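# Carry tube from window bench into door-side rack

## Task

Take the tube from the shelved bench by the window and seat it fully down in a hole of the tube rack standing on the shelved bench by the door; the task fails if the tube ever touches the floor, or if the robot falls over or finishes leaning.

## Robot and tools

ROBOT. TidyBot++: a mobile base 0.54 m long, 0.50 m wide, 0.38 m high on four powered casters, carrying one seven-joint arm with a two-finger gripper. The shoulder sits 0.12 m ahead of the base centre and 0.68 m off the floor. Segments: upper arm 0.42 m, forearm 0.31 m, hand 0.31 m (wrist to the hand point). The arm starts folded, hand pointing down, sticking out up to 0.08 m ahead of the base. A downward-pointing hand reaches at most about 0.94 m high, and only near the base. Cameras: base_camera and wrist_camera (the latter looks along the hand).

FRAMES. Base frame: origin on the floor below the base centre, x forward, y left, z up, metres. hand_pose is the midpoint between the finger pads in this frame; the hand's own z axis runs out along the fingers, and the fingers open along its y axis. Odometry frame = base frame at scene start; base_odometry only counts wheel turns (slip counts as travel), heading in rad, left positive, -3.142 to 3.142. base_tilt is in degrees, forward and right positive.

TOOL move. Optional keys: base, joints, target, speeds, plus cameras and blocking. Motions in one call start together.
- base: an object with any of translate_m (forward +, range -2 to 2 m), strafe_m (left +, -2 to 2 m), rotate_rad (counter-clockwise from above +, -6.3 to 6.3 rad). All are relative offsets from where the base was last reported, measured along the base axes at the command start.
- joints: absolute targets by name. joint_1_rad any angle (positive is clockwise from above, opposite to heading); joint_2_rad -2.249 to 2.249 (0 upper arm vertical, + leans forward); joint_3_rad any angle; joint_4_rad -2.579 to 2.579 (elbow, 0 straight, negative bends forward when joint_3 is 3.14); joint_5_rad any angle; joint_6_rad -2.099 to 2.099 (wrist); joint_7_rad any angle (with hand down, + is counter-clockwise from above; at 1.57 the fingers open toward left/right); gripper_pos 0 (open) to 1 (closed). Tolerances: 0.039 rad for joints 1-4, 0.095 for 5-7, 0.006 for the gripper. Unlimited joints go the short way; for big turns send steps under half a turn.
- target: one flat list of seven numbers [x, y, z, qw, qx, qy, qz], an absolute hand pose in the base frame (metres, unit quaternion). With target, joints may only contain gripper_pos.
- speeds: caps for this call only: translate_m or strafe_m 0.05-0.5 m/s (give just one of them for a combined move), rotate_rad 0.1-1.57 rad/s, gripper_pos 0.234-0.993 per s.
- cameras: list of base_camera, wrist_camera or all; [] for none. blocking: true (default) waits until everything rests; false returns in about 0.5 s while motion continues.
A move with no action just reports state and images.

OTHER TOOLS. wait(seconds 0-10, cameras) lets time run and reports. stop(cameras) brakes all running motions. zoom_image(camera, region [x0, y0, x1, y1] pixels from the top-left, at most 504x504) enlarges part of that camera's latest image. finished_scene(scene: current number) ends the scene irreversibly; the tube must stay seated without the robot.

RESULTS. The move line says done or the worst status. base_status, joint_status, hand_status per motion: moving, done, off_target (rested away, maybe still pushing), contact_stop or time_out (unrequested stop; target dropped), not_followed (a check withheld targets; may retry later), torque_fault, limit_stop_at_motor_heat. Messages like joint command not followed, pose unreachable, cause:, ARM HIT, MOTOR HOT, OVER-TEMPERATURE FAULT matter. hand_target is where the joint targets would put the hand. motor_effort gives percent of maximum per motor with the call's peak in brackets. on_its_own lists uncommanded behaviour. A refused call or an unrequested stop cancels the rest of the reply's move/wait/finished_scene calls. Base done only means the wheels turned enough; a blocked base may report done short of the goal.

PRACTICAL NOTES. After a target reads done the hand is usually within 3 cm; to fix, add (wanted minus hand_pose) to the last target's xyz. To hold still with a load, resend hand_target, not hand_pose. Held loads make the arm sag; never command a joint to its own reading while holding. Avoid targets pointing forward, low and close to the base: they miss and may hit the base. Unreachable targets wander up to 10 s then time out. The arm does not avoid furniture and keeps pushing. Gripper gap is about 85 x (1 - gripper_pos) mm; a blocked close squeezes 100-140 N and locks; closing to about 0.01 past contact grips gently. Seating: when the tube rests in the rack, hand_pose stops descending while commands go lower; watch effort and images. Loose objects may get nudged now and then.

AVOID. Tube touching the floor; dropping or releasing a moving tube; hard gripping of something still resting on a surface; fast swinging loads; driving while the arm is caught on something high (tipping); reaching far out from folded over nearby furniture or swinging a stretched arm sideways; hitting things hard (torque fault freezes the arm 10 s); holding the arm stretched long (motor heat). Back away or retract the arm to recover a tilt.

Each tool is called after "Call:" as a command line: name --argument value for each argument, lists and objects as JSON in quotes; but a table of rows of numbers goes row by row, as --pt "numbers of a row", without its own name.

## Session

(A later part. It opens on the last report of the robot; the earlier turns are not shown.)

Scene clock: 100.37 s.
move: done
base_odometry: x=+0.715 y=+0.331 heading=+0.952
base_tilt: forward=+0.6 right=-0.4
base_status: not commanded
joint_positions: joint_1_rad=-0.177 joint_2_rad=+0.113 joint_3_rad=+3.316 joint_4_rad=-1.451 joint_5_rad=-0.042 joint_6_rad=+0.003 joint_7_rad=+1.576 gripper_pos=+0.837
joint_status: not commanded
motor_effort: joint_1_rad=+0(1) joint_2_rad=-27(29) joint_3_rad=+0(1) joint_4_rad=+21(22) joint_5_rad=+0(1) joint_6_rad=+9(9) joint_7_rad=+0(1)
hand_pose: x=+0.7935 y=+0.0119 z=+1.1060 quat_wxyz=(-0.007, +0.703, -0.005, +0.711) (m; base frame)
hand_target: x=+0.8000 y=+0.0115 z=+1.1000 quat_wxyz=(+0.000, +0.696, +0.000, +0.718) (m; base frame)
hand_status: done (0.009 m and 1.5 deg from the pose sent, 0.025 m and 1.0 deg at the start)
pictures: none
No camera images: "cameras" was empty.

Call:
move --target '[0.800, 0.0105, 1.085, 0, 0.6964, 0, 0.7176]' --cameras '[]'

Call:
move --target '[0.800, 0.0105, 1.075, 0, 0.6964, 0, 0.7176]' --cameras '[]'

Scene clock: 101.30 s.
move: done
base_odometry: x=+0.715 y=+0.331 heading=+0.952
base_tilt: forward=+0.7 right=-0.4
base_status: not commanded
joint_positions: joint_1_rad=-0.143 joint_2_rad=+0.118 joint_3_rad=+3.277 joint_4_rad=-1.497 joint_5_rad=-0.043 joint_6_rad=+0.052 joint_7_rad=+1.577 gripper_pos=+0.837
joint_status: not commanded
motor_effort: joint_1_rad=+0(1) joint_2_rad=-28(29) joint_3_rad=+0(0) joint_4_rad=+21(22) joint_5_rad=+1(1) joint_6_rad=+9(9) joint_7_rad=+0(2)
hand_pose: x=+0.7949 y=+0.0126 z=+1.0891 quat_wxyz=(-0.009, +0.704, -0.005, +0.711) (m; base frame)
hand_target: x=+0.8000 y=+0.0105 z=+1.0850 quat_wxyz=(+0.000, +0.696, +0.000, +0.718) (m; base frame)
hand_status: done (0.007 m and 1.7 deg from the pose sent, 0.022 m and 1.5 deg at the start)
pictures: none
No camera images: "cameras" was empty.

Scene clock: 101.97 s.
move: done
base_odometry: x=+0.715 y=+0.331 heading=+0.952
base_tilt: forward=+0.6 right=-0.3
base_status: not commanded
joint_positions: joint_1_rad=-0.128 joint_2_rad=+0.120 joint_3_rad=+3.259 joint_4_rad=-1.525 joint_5_rad=-0.043 joint_6_rad=+0.085 joint_7_rad=+1.578 gripper_pos=+0.837
joint_status: not commanded
motor_effort: joint_1_rad=+0(0) joint_2_rad=-28(29) joint_3_rad=-1(1) joint_4_rad=+21(22) joint_5_rad=+0(1) joint_6_rad=+9(9) joint_7_rad=+0(1)
hand_pose: x=+0.7950 y=+0.0133 z=+1.0798 quat_wxyz=(-0.010, +0.703, -0.005, +0.711) (m; base frame)
hand_target: x=+0.8000 y=+0.0105 z=+1.0750 quat_wxyz=(+0.000, +0.696, +0.000, +0.718) (m; base frame)
hand_status: done (0.007 m and 1.7 deg from the pose sent, 0.015 m and 1.7 deg at the start)
pictures: none
No camera images: "cameras" was empty.

Call:
move --target '[0.800, 0.009, 1.065, 0, 0.6964, 0, 0.7176]' --cameras '[]'

Call:
move --target '[0.800, 0.009, 1.055, 0, 0.6964, 0, 0.7176]' --cameras '["wrist_camera"]'

Scene clock: 102.83 s.
move: done
base_odometry: x=+0.715 y=+0.331 heading=+0.952
base_tilt: forward=+0.7 right=-0.3
base_status: not commanded
joint_positions: joint_1_rad=-0.098 joint_2_rad=+0.122 joint_3_rad=+3.228 joint_4_rad=-1.553 joint_5_rad=-0.043 joint_6_rad=+0.117 joint_7_rad=+1.578 gripper_pos=+0.837
joint_status: not commanded
motor_effort: joint_1_rad=+0(1) joint_2_rad=-28(28) joint_3_rad=+0(1) joint_4_rad=+21(22) joint_5_rad=+0(1) joint_6_rad=+9(9) joint_7_rad=+1(1)
hand_pose: x=+0.7948 y=+0.0118 z=+1.0708 quat_wxyz=(-0.011, +0.702, -0.007, +0.712) (m; base frame)
hand_target: x=+0.8000 y=+0.0090 z=+1.0650 quat_wxyz=(+0.000, +0.696, +0.000, +0.718) (m; base frame)
hand_status: done (0.008 m and 1.8 deg from the pose sent, 0.016 m and 1.7 deg at the start)
pictures: none
No camera images: "cameras" was empty.

Scene clock: 103.47 s.
move: done
base_odometry: x=+0.715 y=+0.331 heading=+0.952
base_tilt: forward=+0.7 right=-0.4
base_status: not commanded
joint_positions: joint_1_rad=-0.091 joint_2_rad=+0.124 joint_3_rad=+3.221 joint_4_rad=-1.580 joint_5_rad=-0.043 joint_6_rad=+0.149 joint_7_rad=+1.578 gripper_pos=+0.837
joint_status: not commanded
motor_effort: joint_1_rad=+0(0) joint_2_rad=-27(29) joint_3_rad=+0(1) joint_4_rad=+21(22) joint_5_rad=+0(1) joint_6_rad=+9(9) joint_7_rad=+0(1)
hand_pose: x=+0.7947 y=+0.0116 z=+1.0625 quat_wxyz=(-0.012, +0.701, -0.007, +0.713) (m; base frame)
hand_target: x=+0.8000 y=+0.0090 z=+1.0550 quat_wxyz=(+0.000, +0.696, +0.000, +0.718) (m; base frame)
hand_status: done (0.010 m and 1.7 deg from the pose sent, 0.017 m and 1.8 deg at the start)
pictures: wrist_camera
Images, in order (width x height): wrist_camera 644x476.

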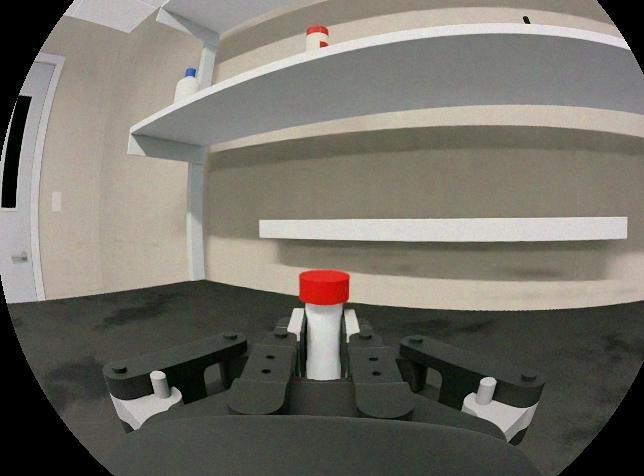

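Call:
move --target '[0.800, 0.009, 1.045, 0, 0.6964, 0, 0.7176]' --cameras '[]'

Call:
move --target '[0.800, 0.009, 1.037, 0, 0.6964, 0, 0.7176]' --cameras '["wrist_camera"]'

Scene clock: 104.40 s.
move: done
base_odometry: x=+0.715 y=+0.331 heading=+0.952
base_tilt: forward=+0.6 right=-0.3
base_status: not commanded
joint_positions: joint_1_rad=-0.085 joint_2_rad=+0.129 joint_3_rad=+3.214 joint_4_rad=-1.607 joint_5_rad=-0.043 joint_6_rad=+0.181 joint_7_rad=+1.578 gripper_pos=+0.837
joint_status: not commanded
motor_effort: joint_1_rad=+0(1) joint_2_rad=-28(29) joint_3_rad=+0(1) joint_4_rad=+20(22) joint_5_rad=+1(1) joint_6_rad=+8(9) joint_7_rad=+1(1)
hand_pose: x=+0.7950 y=+0.0115 z=+1.0524 quat_wxyz=(-0.011, +0.701, -0.007, +0.713) (m; base frame)
hand_target: x=+0.8000 y=+0.0090 z=+1.0450 quat_wxyz=(+0.000, +0.696, +0.000, +0.718) (m; base frame)
hand_status: done (0.009 m and 1.7 deg from the pose sent, 0.019 m and 1.7 deg at the start)
pictures: none
No camera images: "cameras" was empty.

Scene clock: 105.00 s.
move: done
base_odometry: x=+0.715 y=+0.331 heading=+0.952
base_tilt: forward=+0.7 right=-0.4
base_status: not commanded
joint_positions: joint_1_rad=-0.082 joint_2_rad=+0.132 joint_3_rad=+3.210 joint_4_rad=-1.628 joint_5_rad=-0.043 joint_6_rad=+0.206 joint_7_rad=+1.578 gripper_pos=+0.837
joint_status: not commanded
motor_effort: joint_1_rad=+0(1) joint_2_rad=-28(29) joint_3_rad=+0(1) joint_4_rad=+21(22) joint_5_rad=+0(1) joint_6_rad=+9(9) joint_7_rad=+1(1)
hand_pose: x=+0.7950 y=+0.0114 z=+1.0448 quat_wxyz=(-0.011, +0.701, -0.007, +0.713) (m; base frame)
hand_target: x=+0.8000 y=+0.0090 z=+1.0370 quat_wxyz=(+0.000, +0.696, +0.000, +0.718) (m; base frame)
hand_status: done (0.010 m and 1.7 deg from the pose sent, 0.016 m and 1.7 deg at the start)
pictures: wrist_camera
Images, in order (width x height): wrist_camera 644x476.

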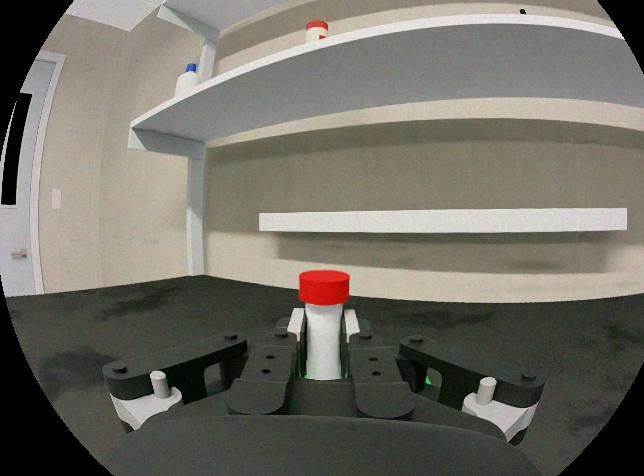

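Call:
zoom_image --camera "wrist_camera" --region '[210, 260, 450, 420]'

Scaled by 2.100.

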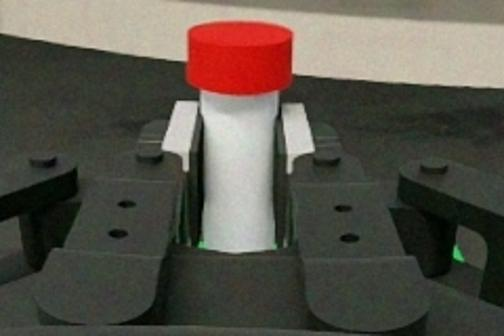

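Call:
move --target '[0.800, 0.009, 1.029, 0, 0.6964, 0, 0.7176]' --cameras '[]'

Call:
move --target '[0.800, 0.009, 1.022, 0, 0.6964, 0, 0.7176]' --cameras '["wrist_camera"]'

Call:
zoom_image --camera "wrist_camera" --region '[210, 260, 450, 420]'

Scene clock: 106.07 s.
move: done
base_odometry: x=+0.715 y=+0.331 heading=+0.952
base_tilt: forward=+0.7 right=-0.3
base_status: not commanded
joint_positions: joint_1_rad=-0.078 joint_2_rad=+0.136 joint_3_rad=+3.206 joint_4_rad=-1.649 joint_5_rad=-0.043 joint_6_rad=+0.231 joint_7_rad=+1.578 gripper_pos=+0.837
joint_status: not commanded
motor_effort: joint_1_rad=+0(0) joint_2_rad=-28(29) joint_3_rad=-1(1) joint_4_rad=+21(22) joint_5_rad=+1(1) joint_6_rad=+9(9) joint_7_rad=+1(2)
hand_pose: x=+0.7952 y=+0.0113 z=+1.0371 quat_wxyz=(-0.011, +0.701, -0.008, +0.713) (m; base frame)
hand_target: x=+0.8000 y=+0.0090 z=+1.0290 quat_wxyz=(+0.000, +0.696, +0.000, +0.718) (m; base frame)
hand_status: done (0.010 m and 1.7 deg from the pose sent, 0.017 m and 1.7 deg at the start)
pictures: none
No camera images: "cameras" was empty.

Scene clock: 106.70 s.
move: done
base_odometry: x=+0.715 y=+0.331 heading=+0.952
base_tilt: forward=+0.7 right=-0.4
base_status: not commanded
joint_positions: joint_1_rad=-0.076 joint_2_rad=+0.140 joint_3_rad=+3.203 joint_4_rad=-1.666 joint_5_rad=-0.043 joint_6_rad=+0.253 joint_7_rad=+1.578 gripper_pos=+0.837
joint_status: not commanded
motor_effort: joint_1_rad=+0(0) joint_2_rad=-28(29) joint_3_rad=+0(1) joint_4_rad=+21(21) joint_5_rad=+0(1) joint_6_rad=+8(9) joint_7_rad=+0(1)
hand_pose: x=+0.7953 y=+0.0112 z=+1.0306 quat_wxyz=(-0.011, +0.701, -0.008, +0.713) (m; base frame)
hand_target: x=+0.8000 y=+0.0090 z=+1.0220 quat_wxyz=(+0.000, +0.696, +0.000, +0.718) (m; base frame)
hand_status: done (0.010 m and 1.7 deg from the pose sent, 0.016 m and 1.7 deg at the start)
pictures: wrist_camera
Images, in order (width x height): wrist_camera 644x476.

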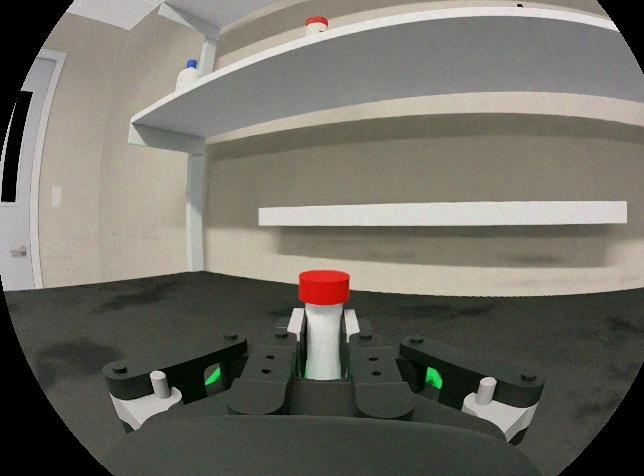

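Scaled by 2.100.

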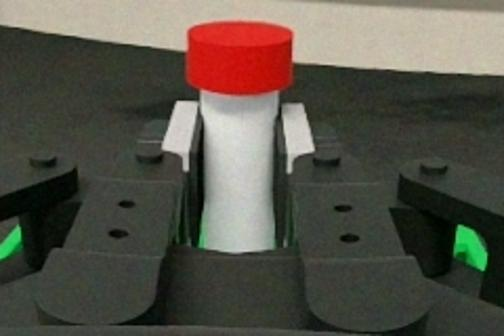

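Call:
move --target '[0.800, 0.009, 1.015, 0, 0.6964, 0, 0.7176]' --cameras '[]'

Call:
move --target '[0.800, 0.009, 1.009, 0, 0.6964, 0, 0.7176]' --cameras '["wrist_camera"]'

Call:
zoom_image --camera "wrist_camera" --region '[210, 260, 450, 420]'

Scene clock: 107.43 s.
move: done
base_odometry: x=+0.715 y=+0.331 heading=+0.952
base_tilt: forward=+0.7 right=-0.4
base_status: not commanded
joint_positions: joint_1_rad=-0.074 joint_2_rad=+0.141 joint_3_rad=+3.200 joint_4_rad=-1.681 joint_5_rad=-0.043 joint_6_rad=+0.279 joint_7_rad=+1.578 gripper_pos=+0.837
joint_status: not commanded
motor_effort: joint_1_rad=+0(1) joint_2_rad=-28(29) joint_3_rad=-1(1) joint_4_rad=+20(21) joint_5_rad=+0(1) joint_6_rad=+8(9) joint_7_rad=+0(1)
hand_pose: x=+0.7943 y=+0.0111 z=+1.0292 quat_wxyz=(-0.011, +0.697, -0.008, +0.717) (m; base frame)
hand_target: x=+0.8000 y=+0.0090 z=+1.0150 quat_wxyz=(+0.000, +0.696, +0.000, +0.718) (m; base frame)
hand_status: done (0.015 m and 1.6 deg from the pose sent, 0.016 m and 1.7 deg at the start)
pictures: none
No camera images: "cameras" was empty.

Scene clock: 108.00 s.
move: done
base_odometry: x=+0.715 y=+0.331 heading=+0.952
base_tilt: forward=+0.7 right=-0.4
base_status: not commanded
joint_positions: joint_1_rad=-0.072 joint_2_rad=+0.141 joint_3_rad=+3.198 joint_4_rad=-1.691 joint_5_rad=-0.043 joint_6_rad=+0.301 joint_7_rad=+1.578 gripper_pos=+0.837
joint_status: not commanded
motor_effort: joint_1_rad=+0(1) joint_2_rad=-27(27) joint_3_rad=-1(1) joint_4_rad=+19(20) joint_5_rad=+1(1) joint_6_rad=+8(8) joint_7_rad=+0(1)
hand_pose: x=+0.7935 y=+0.0111 z=+1.0292 quat_wxyz=(-0.011, +0.693, -0.008, +0.721) (m; base frame)
hand_target: x=+0.8000 y=+0.0090 z=+1.0090 quat_wxyz=(+0.000, +0.696, +0.000, +0.718) (m; base frame)
hand_status: done (0.021 m and 1.6 deg from the pose sent, 0.021 m and 1.6 deg at the start)
pictures: wrist_camera
Images, in order (width x height): wrist_camera 644x476.

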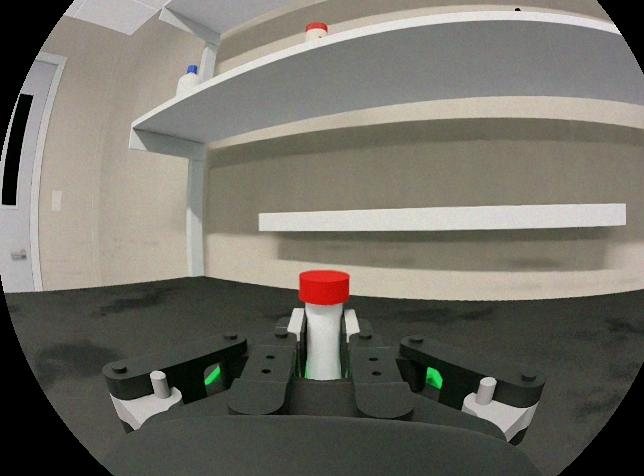

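Scaled by 2.100.

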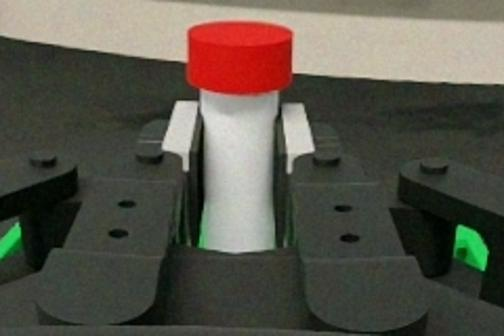

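Call:
move --target '[0.800, 0.009, 1.021, 0, 0.6964, 0, 0.7176]' --cameras '[]'

Call:
move --joints '{"gripper_pos": 0.6}' --speeds '{"gripper_pos": 0.234}' --cameras '["wrist_camera"]'

Call:
zoom_image --camera "wrist_camera" --region '[210, 260, 450, 420]'

Scene clock: 108.97 s.
move: done
base_odometry: x=+0.715 y=+0.331 heading=+0.952
base_tilt: forward=+0.7 right=-0.3
base_status: not commanded
joint_positions: joint_1_rad=-0.072 joint_2_rad=+0.142 joint_3_rad=+3.198 joint_4_rad=-1.685 joint_5_rad=-0.043 joint_6_rad=+0.300 joint_7_rad=+1.578 gripper_pos=+0.837
joint_status: not commanded
motor_effort: joint_1_rad=+0(1) joint_2_rad=-28(30) joint_3_rad=+0(1) joint_4_rad=+20(21) joint_5_rad=+0(1) joint_6_rad=+8(9) joint_7_rad=+1(1)
hand_pose: x=+0.7940 y=+0.0111 z=+1.0329 quat_wxyz=(-0.011, +0.691, -0.008, +0.723) (m; base frame)
hand_target: x=+0.8000 y=+0.0090 z=+1.0210 quat_wxyz=(+0.000, +0.696, +0.000, +0.718) (m; base frame)
hand_status: done (0.013 m and 1.8 deg from the pose sent, 0.011 m and 1.6 deg at the start)
pictures: none
No camera images: "cameras" was empty.

Scene clock: 110.63 s.
move: done
base_odometry: x=+0.715 y=+0.331 heading=+0.952
base_tilt: forward=+0.7 right=-0.3
base_status: not commanded
joint_positions: joint_1_rad=-0.072 joint_2_rad=+0.142 joint_3_rad=+3.198 joint_4_rad=-1.685 joint_5_rad=-0.043 joint_6_rad=+0.300 joint_7_rad=+1.578 gripper_pos=+0.599
joint_status: all done
motor_effort: joint_1_rad=-1(1) joint_2_rad=-28(29) joint_3_rad=-1(1) joint_4_rad=+20(21) joint_5_rad=+0(1) joint_6_rad=+9(9) joint_7_rad=+0(2)
hand_pose: x=+0.7940 y=+0.0111 z=+1.0328 quat_wxyz=(-0.011, +0.691, -0.008, +0.723) (m; base frame)
hand_target: x=+0.8000 y=+0.0090 z=+1.0210 quat_wxyz=(+0.000, +0.696, +0.000, +0.718) (m; base frame)
hand_status: not commanded
pictures: wrist_camera
Images, in order (width x height): wrist_camera 644x476.

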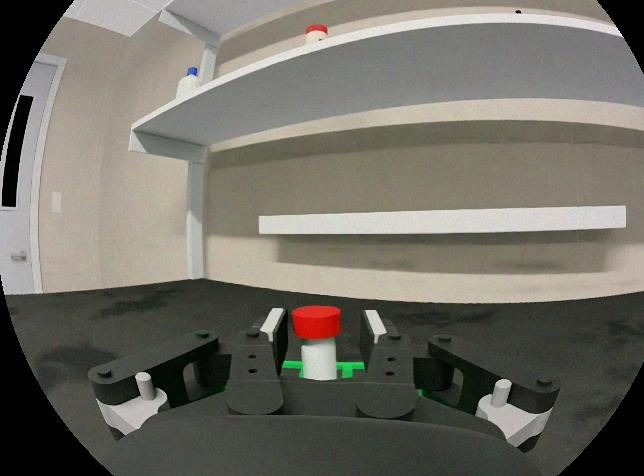

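Scaled by 2.100.

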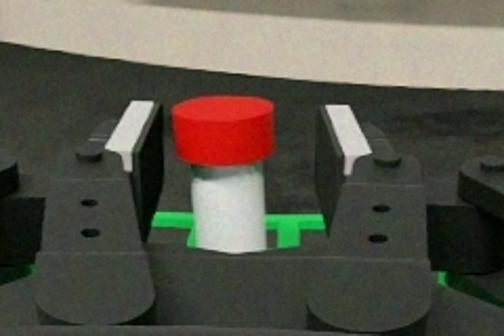

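Call:
move --joints '{"gripper_pos": 0.2}' --speeds '{"gripper_pos": 0.3}' --cameras '["wrist_camera"]'

Call:
move --target '[0.76, 0.009, 1.026, 0, 0.6964, 0, 0.7176]' --cameras '["wrist_camera"]'

Scene clock: 113.27 s.
move: done
base_odometry: x=+0.715 y=+0.331 heading=+0.952
base_tilt: forward=+0.6 right=-0.4
base_status: not commanded
joint_positions: joint_1_rad=-0.072 joint_2_rad=+0.142 joint_3_rad=+3.198 joint_4_rad=-1.685 joint_5_rad=-0.043 joint_6_rad=+0.300 joint_7_rad=+1.578 gripper_pos=+0.200
joint_status: all done
motor_effort: joint_1_rad=+0(1) joint_2_rad=-29(29) joint_3_rad=+0(1) joint_4_rad=+20(21) joint_5_rad=+0(1) joint_6_rad=+8(9) joint_7_rad=+1(1)
hand_pose: x=+0.7940 y=+0.0111 z=+1.0328 quat_wxyz=(-0.011, +0.691, -0.008, +0.723) (m; base frame)
hand_target: x=+0.8000 y=+0.0090 z=+1.0210 quat_wxyz=(+0.000, +0.696, +0.000, +0.718) (m; base frame)
hand_status: not commanded
pictures: wrist_camera
Images, in order (width x height): wrist_camera 644x476.

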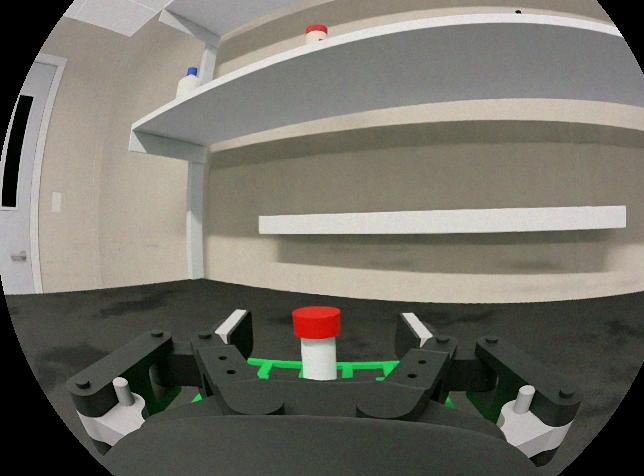

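Scene clock: 114.23 s.
move: done
base_odometry: x=+0.715 y=+0.331 heading=+0.952
base_tilt: forward=+0.7 right=-0.3
base_status: not commanded
joint_positions: joint_1_rad=-0.066 joint_2_rad=+0.078 joint_3_rad=+3.185 joint_4_rad=-1.765 joint_5_rad=-0.043 joint_6_rad=+0.300 joint_7_rad=+1.582 gripper_pos=+0.200
joint_status: not commanded
motor_effort: joint_1_rad=-1(1) joint_2_rad=-25(30) joint_3_rad=-1(1) joint_4_rad=+20(21) joint_5_rad=+0(1) joint_6_rad=+8(9) joint_7_rad=+0(1)
hand_pose: x=+0.7662 y=+0.0131 z=+1.0251 quat_wxyz=(-0.013, +0.697, -0.006, +0.717) (m; base frame)
hand_target: x=+0.7600 y=+0.0090 z=+1.0260 quat_wxyz=(+0.000, +0.696, +0.000, +0.718) (m; base frame)
hand_status: done (0.007 m and 1.7 deg from the pose sent, 0.035 m and 1.8 deg at the start)
pictures: wrist_camera
Images, in order (width x height): wrist_camera 644x476.

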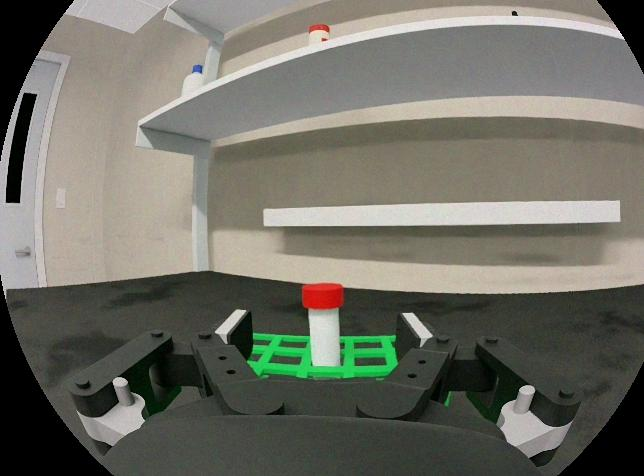

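Call:
move --target '[0.72, 0.009, 1.05, 0, 0.6964, 0, 0.7176]' --cameras '["wrist_camera"]'

Call:
zoom_image --camera "wrist_camera" --region '[220, 240, 420, 390]'

Call:
move --target '[0.62, 0.009, 1.10, 0, 0.6964, 0, 0.7176]' --cameras '["wrist_camera"]'

Call:
zoom_image --camera "wrist_camera" --region '[220, 240, 420, 390]'

Scene clock: 115.67 s.
move: done
base_odometry: x=+0.715 y=+0.331 heading=+0.952
base_tilt: forward=+0.7 right=-0.4
base_status: not commanded
joint_positions: joint_1_rad=-0.015 joint_2_rad=-0.036 joint_3_rad=+3.131 joint_4_rad=-1.792 joint_5_rad=-0.071 joint_6_rad=+0.273 joint_7_rad=+1.615 gripper_pos=+0.200
joint_status: not commanded
motor_effort: joint_1_rad=+0(1) joint_2_rad=-22(27) joint_3_rad=-1(1) joint_4_rad=+21(21) joint_5_rad=+1(1) joint_6_rad=+8(9) joint_7_rad=+1(2)
hand_pose: x=+0.7227 y=+0.0105 z=+1.0715 quat_wxyz=(-0.012, +0.676, -0.007, +0.737) (m; base frame)
hand_target: x=+0.7200 y=+0.0090 z=+1.0500 quat_wxyz=(+0.000, +0.696, +0.000, +0.718) (m; base frame)
hand_status: done (0.022 m and 3.6 deg from the pose sent, 0.053 m and 1.7 deg at the start)
pictures: wrist_camera
Images, in order (width x height): wrist_camera 644x476.

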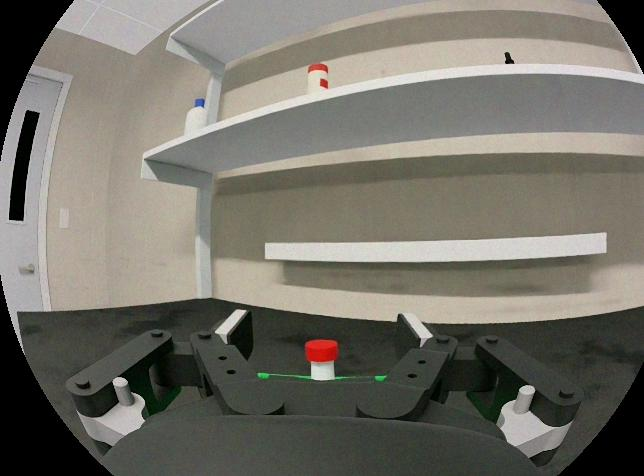

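Scaled by 2.520.

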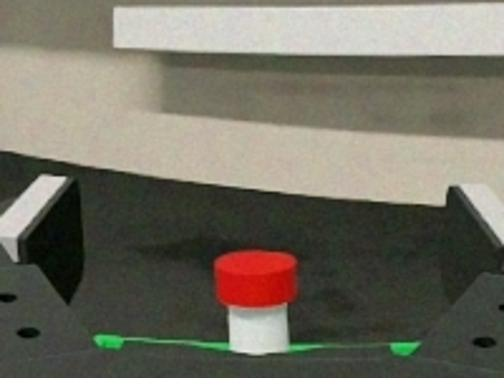

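Scene clock: 117.30 s.
move: done
base_odometry: x=+0.715 y=+0.331 heading=+0.952
base_tilt: forward=+0.7 right=-0.4
base_status: not commanded
joint_positions: joint_1_rad=+0.043 joint_2_rad=-0.295 joint_3_rad=+3.095 joint_4_rad=-1.826 joint_5_rad=-0.047 joint_6_rad=+0.061 joint_7_rad=+1.614 gripper_pos=+0.200
joint_status: not commanded
motor_effort: joint_1_rad=+0(1) joint_2_rad=-12(24) joint_3_rad=+0(1) joint_4_rad=+21(22) joint_5_rad=+1(1) joint_6_rad=+8(9) joint_7_rad=+1(1)
hand_pose: x=+0.6199 y=+0.0071 z=+1.1281 quat_wxyz=(+0.004, +0.671, +0.003, +0.742) (m; base frame)
hand_target: x=+0.6200 y=+0.0090 z=+1.1000 quat_wxyz=(+0.000, +0.696, +0.000, +0.718) (m; base frame)
hand_status: done (0.028 m and 4.1 deg from the pose sent, 0.107 m and 3.6 deg at the start)
pictures: wrist_camera
Images, in order (width x height): wrist_camera 644x476.

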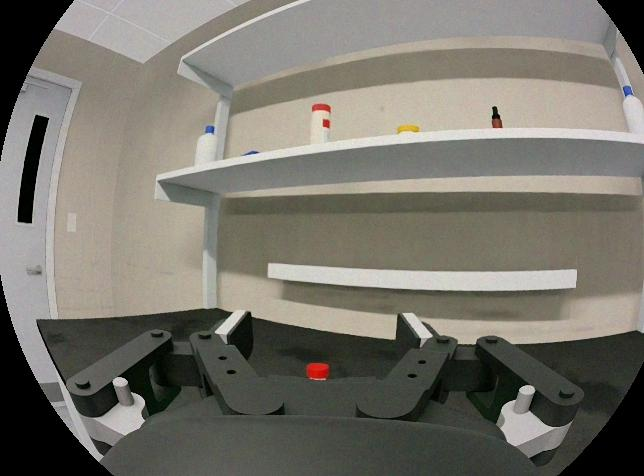

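Scaled by 2.520.

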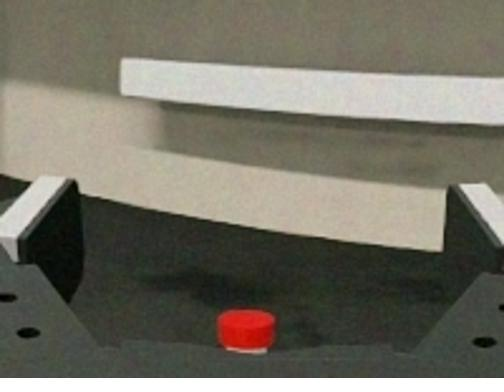

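Call:
move --joints '{"joint_1_rad": 0.0, "joint_3_rad": 3.1416, "joint_5_rad": 0, "joint_2_rad": -0.232, "joint_4_rad": -0.966, "joint_6_rad": -1.5, "joint_7_rad": 1.57}' --cameras '["wrist_camera"]'

Call:
zoom_image --camera "wrist_camera" --region '[260, 150, 380, 250]'

Scene clock: 120.10 s.
move: done
base_odometry: x=+0.715 y=+0.331 heading=+0.952
base_tilt: forward=+0.6 right=-0.3
base_status: not commanded
joint_positions: joint_1_rad=+0.018 joint_2_rad=-0.253 joint_3_rad=+3.123 joint_4_rad=-0.974 joint_5_rad=-0.040 joint_6_rad=-1.445 joint_7_rad=+1.614 gripper_pos=+0.200
joint_status: all done
motor_effort: joint_1_rad=+0(2) joint_2_rad=-7(14) joint_3_rad=+0(1) joint_4_rad=+15(22) joint_5_rad=+1(2) joint_6_rad=+7(10) joint_7_rad=+0(2)
hand_pose: x=+0.4789 y=+0.0153 z=+1.1505 quat_wxyz=(-0.006, +0.883, +0.027, +0.469) (m; base frame)
hand_target: x=+0.4781 y=+0.0013 z=+1.1331 quat_wxyz=(+0.000, +0.899, +0.000, +0.438) (m; base frame)
hand_status: not commanded
pictures: wrist_camera
Images, in order (width x height): wrist_camera 644x476.

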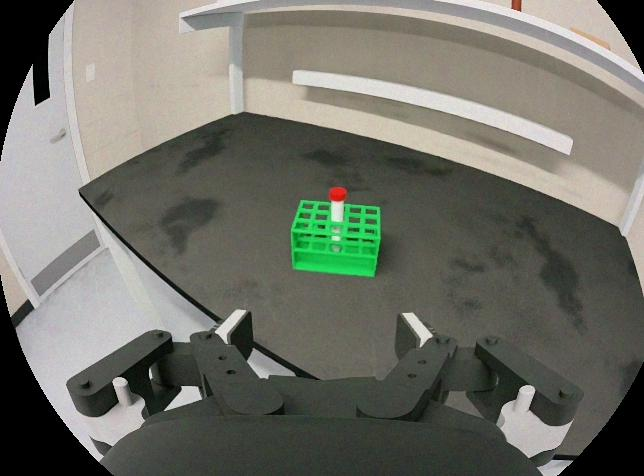

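Scaled by 4.200.

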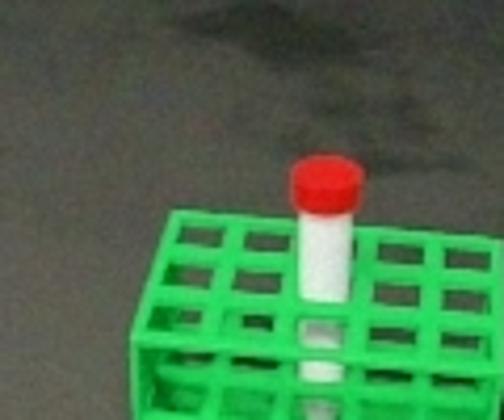

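Call:
zoom_image --camera "wrist_camera" --region '[280, 180, 400, 290]'

Scaled by 4.200.

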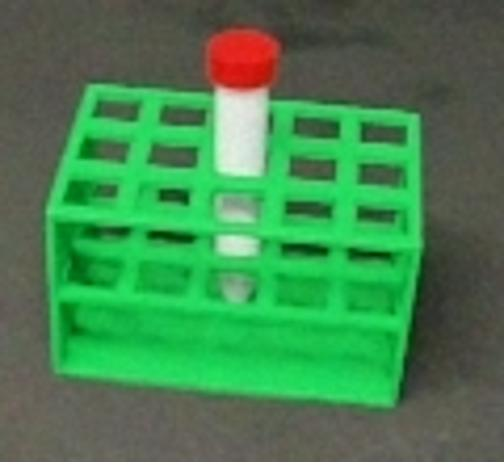

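Call:
finished_scene --scene 1

The scene is finished: the task was done.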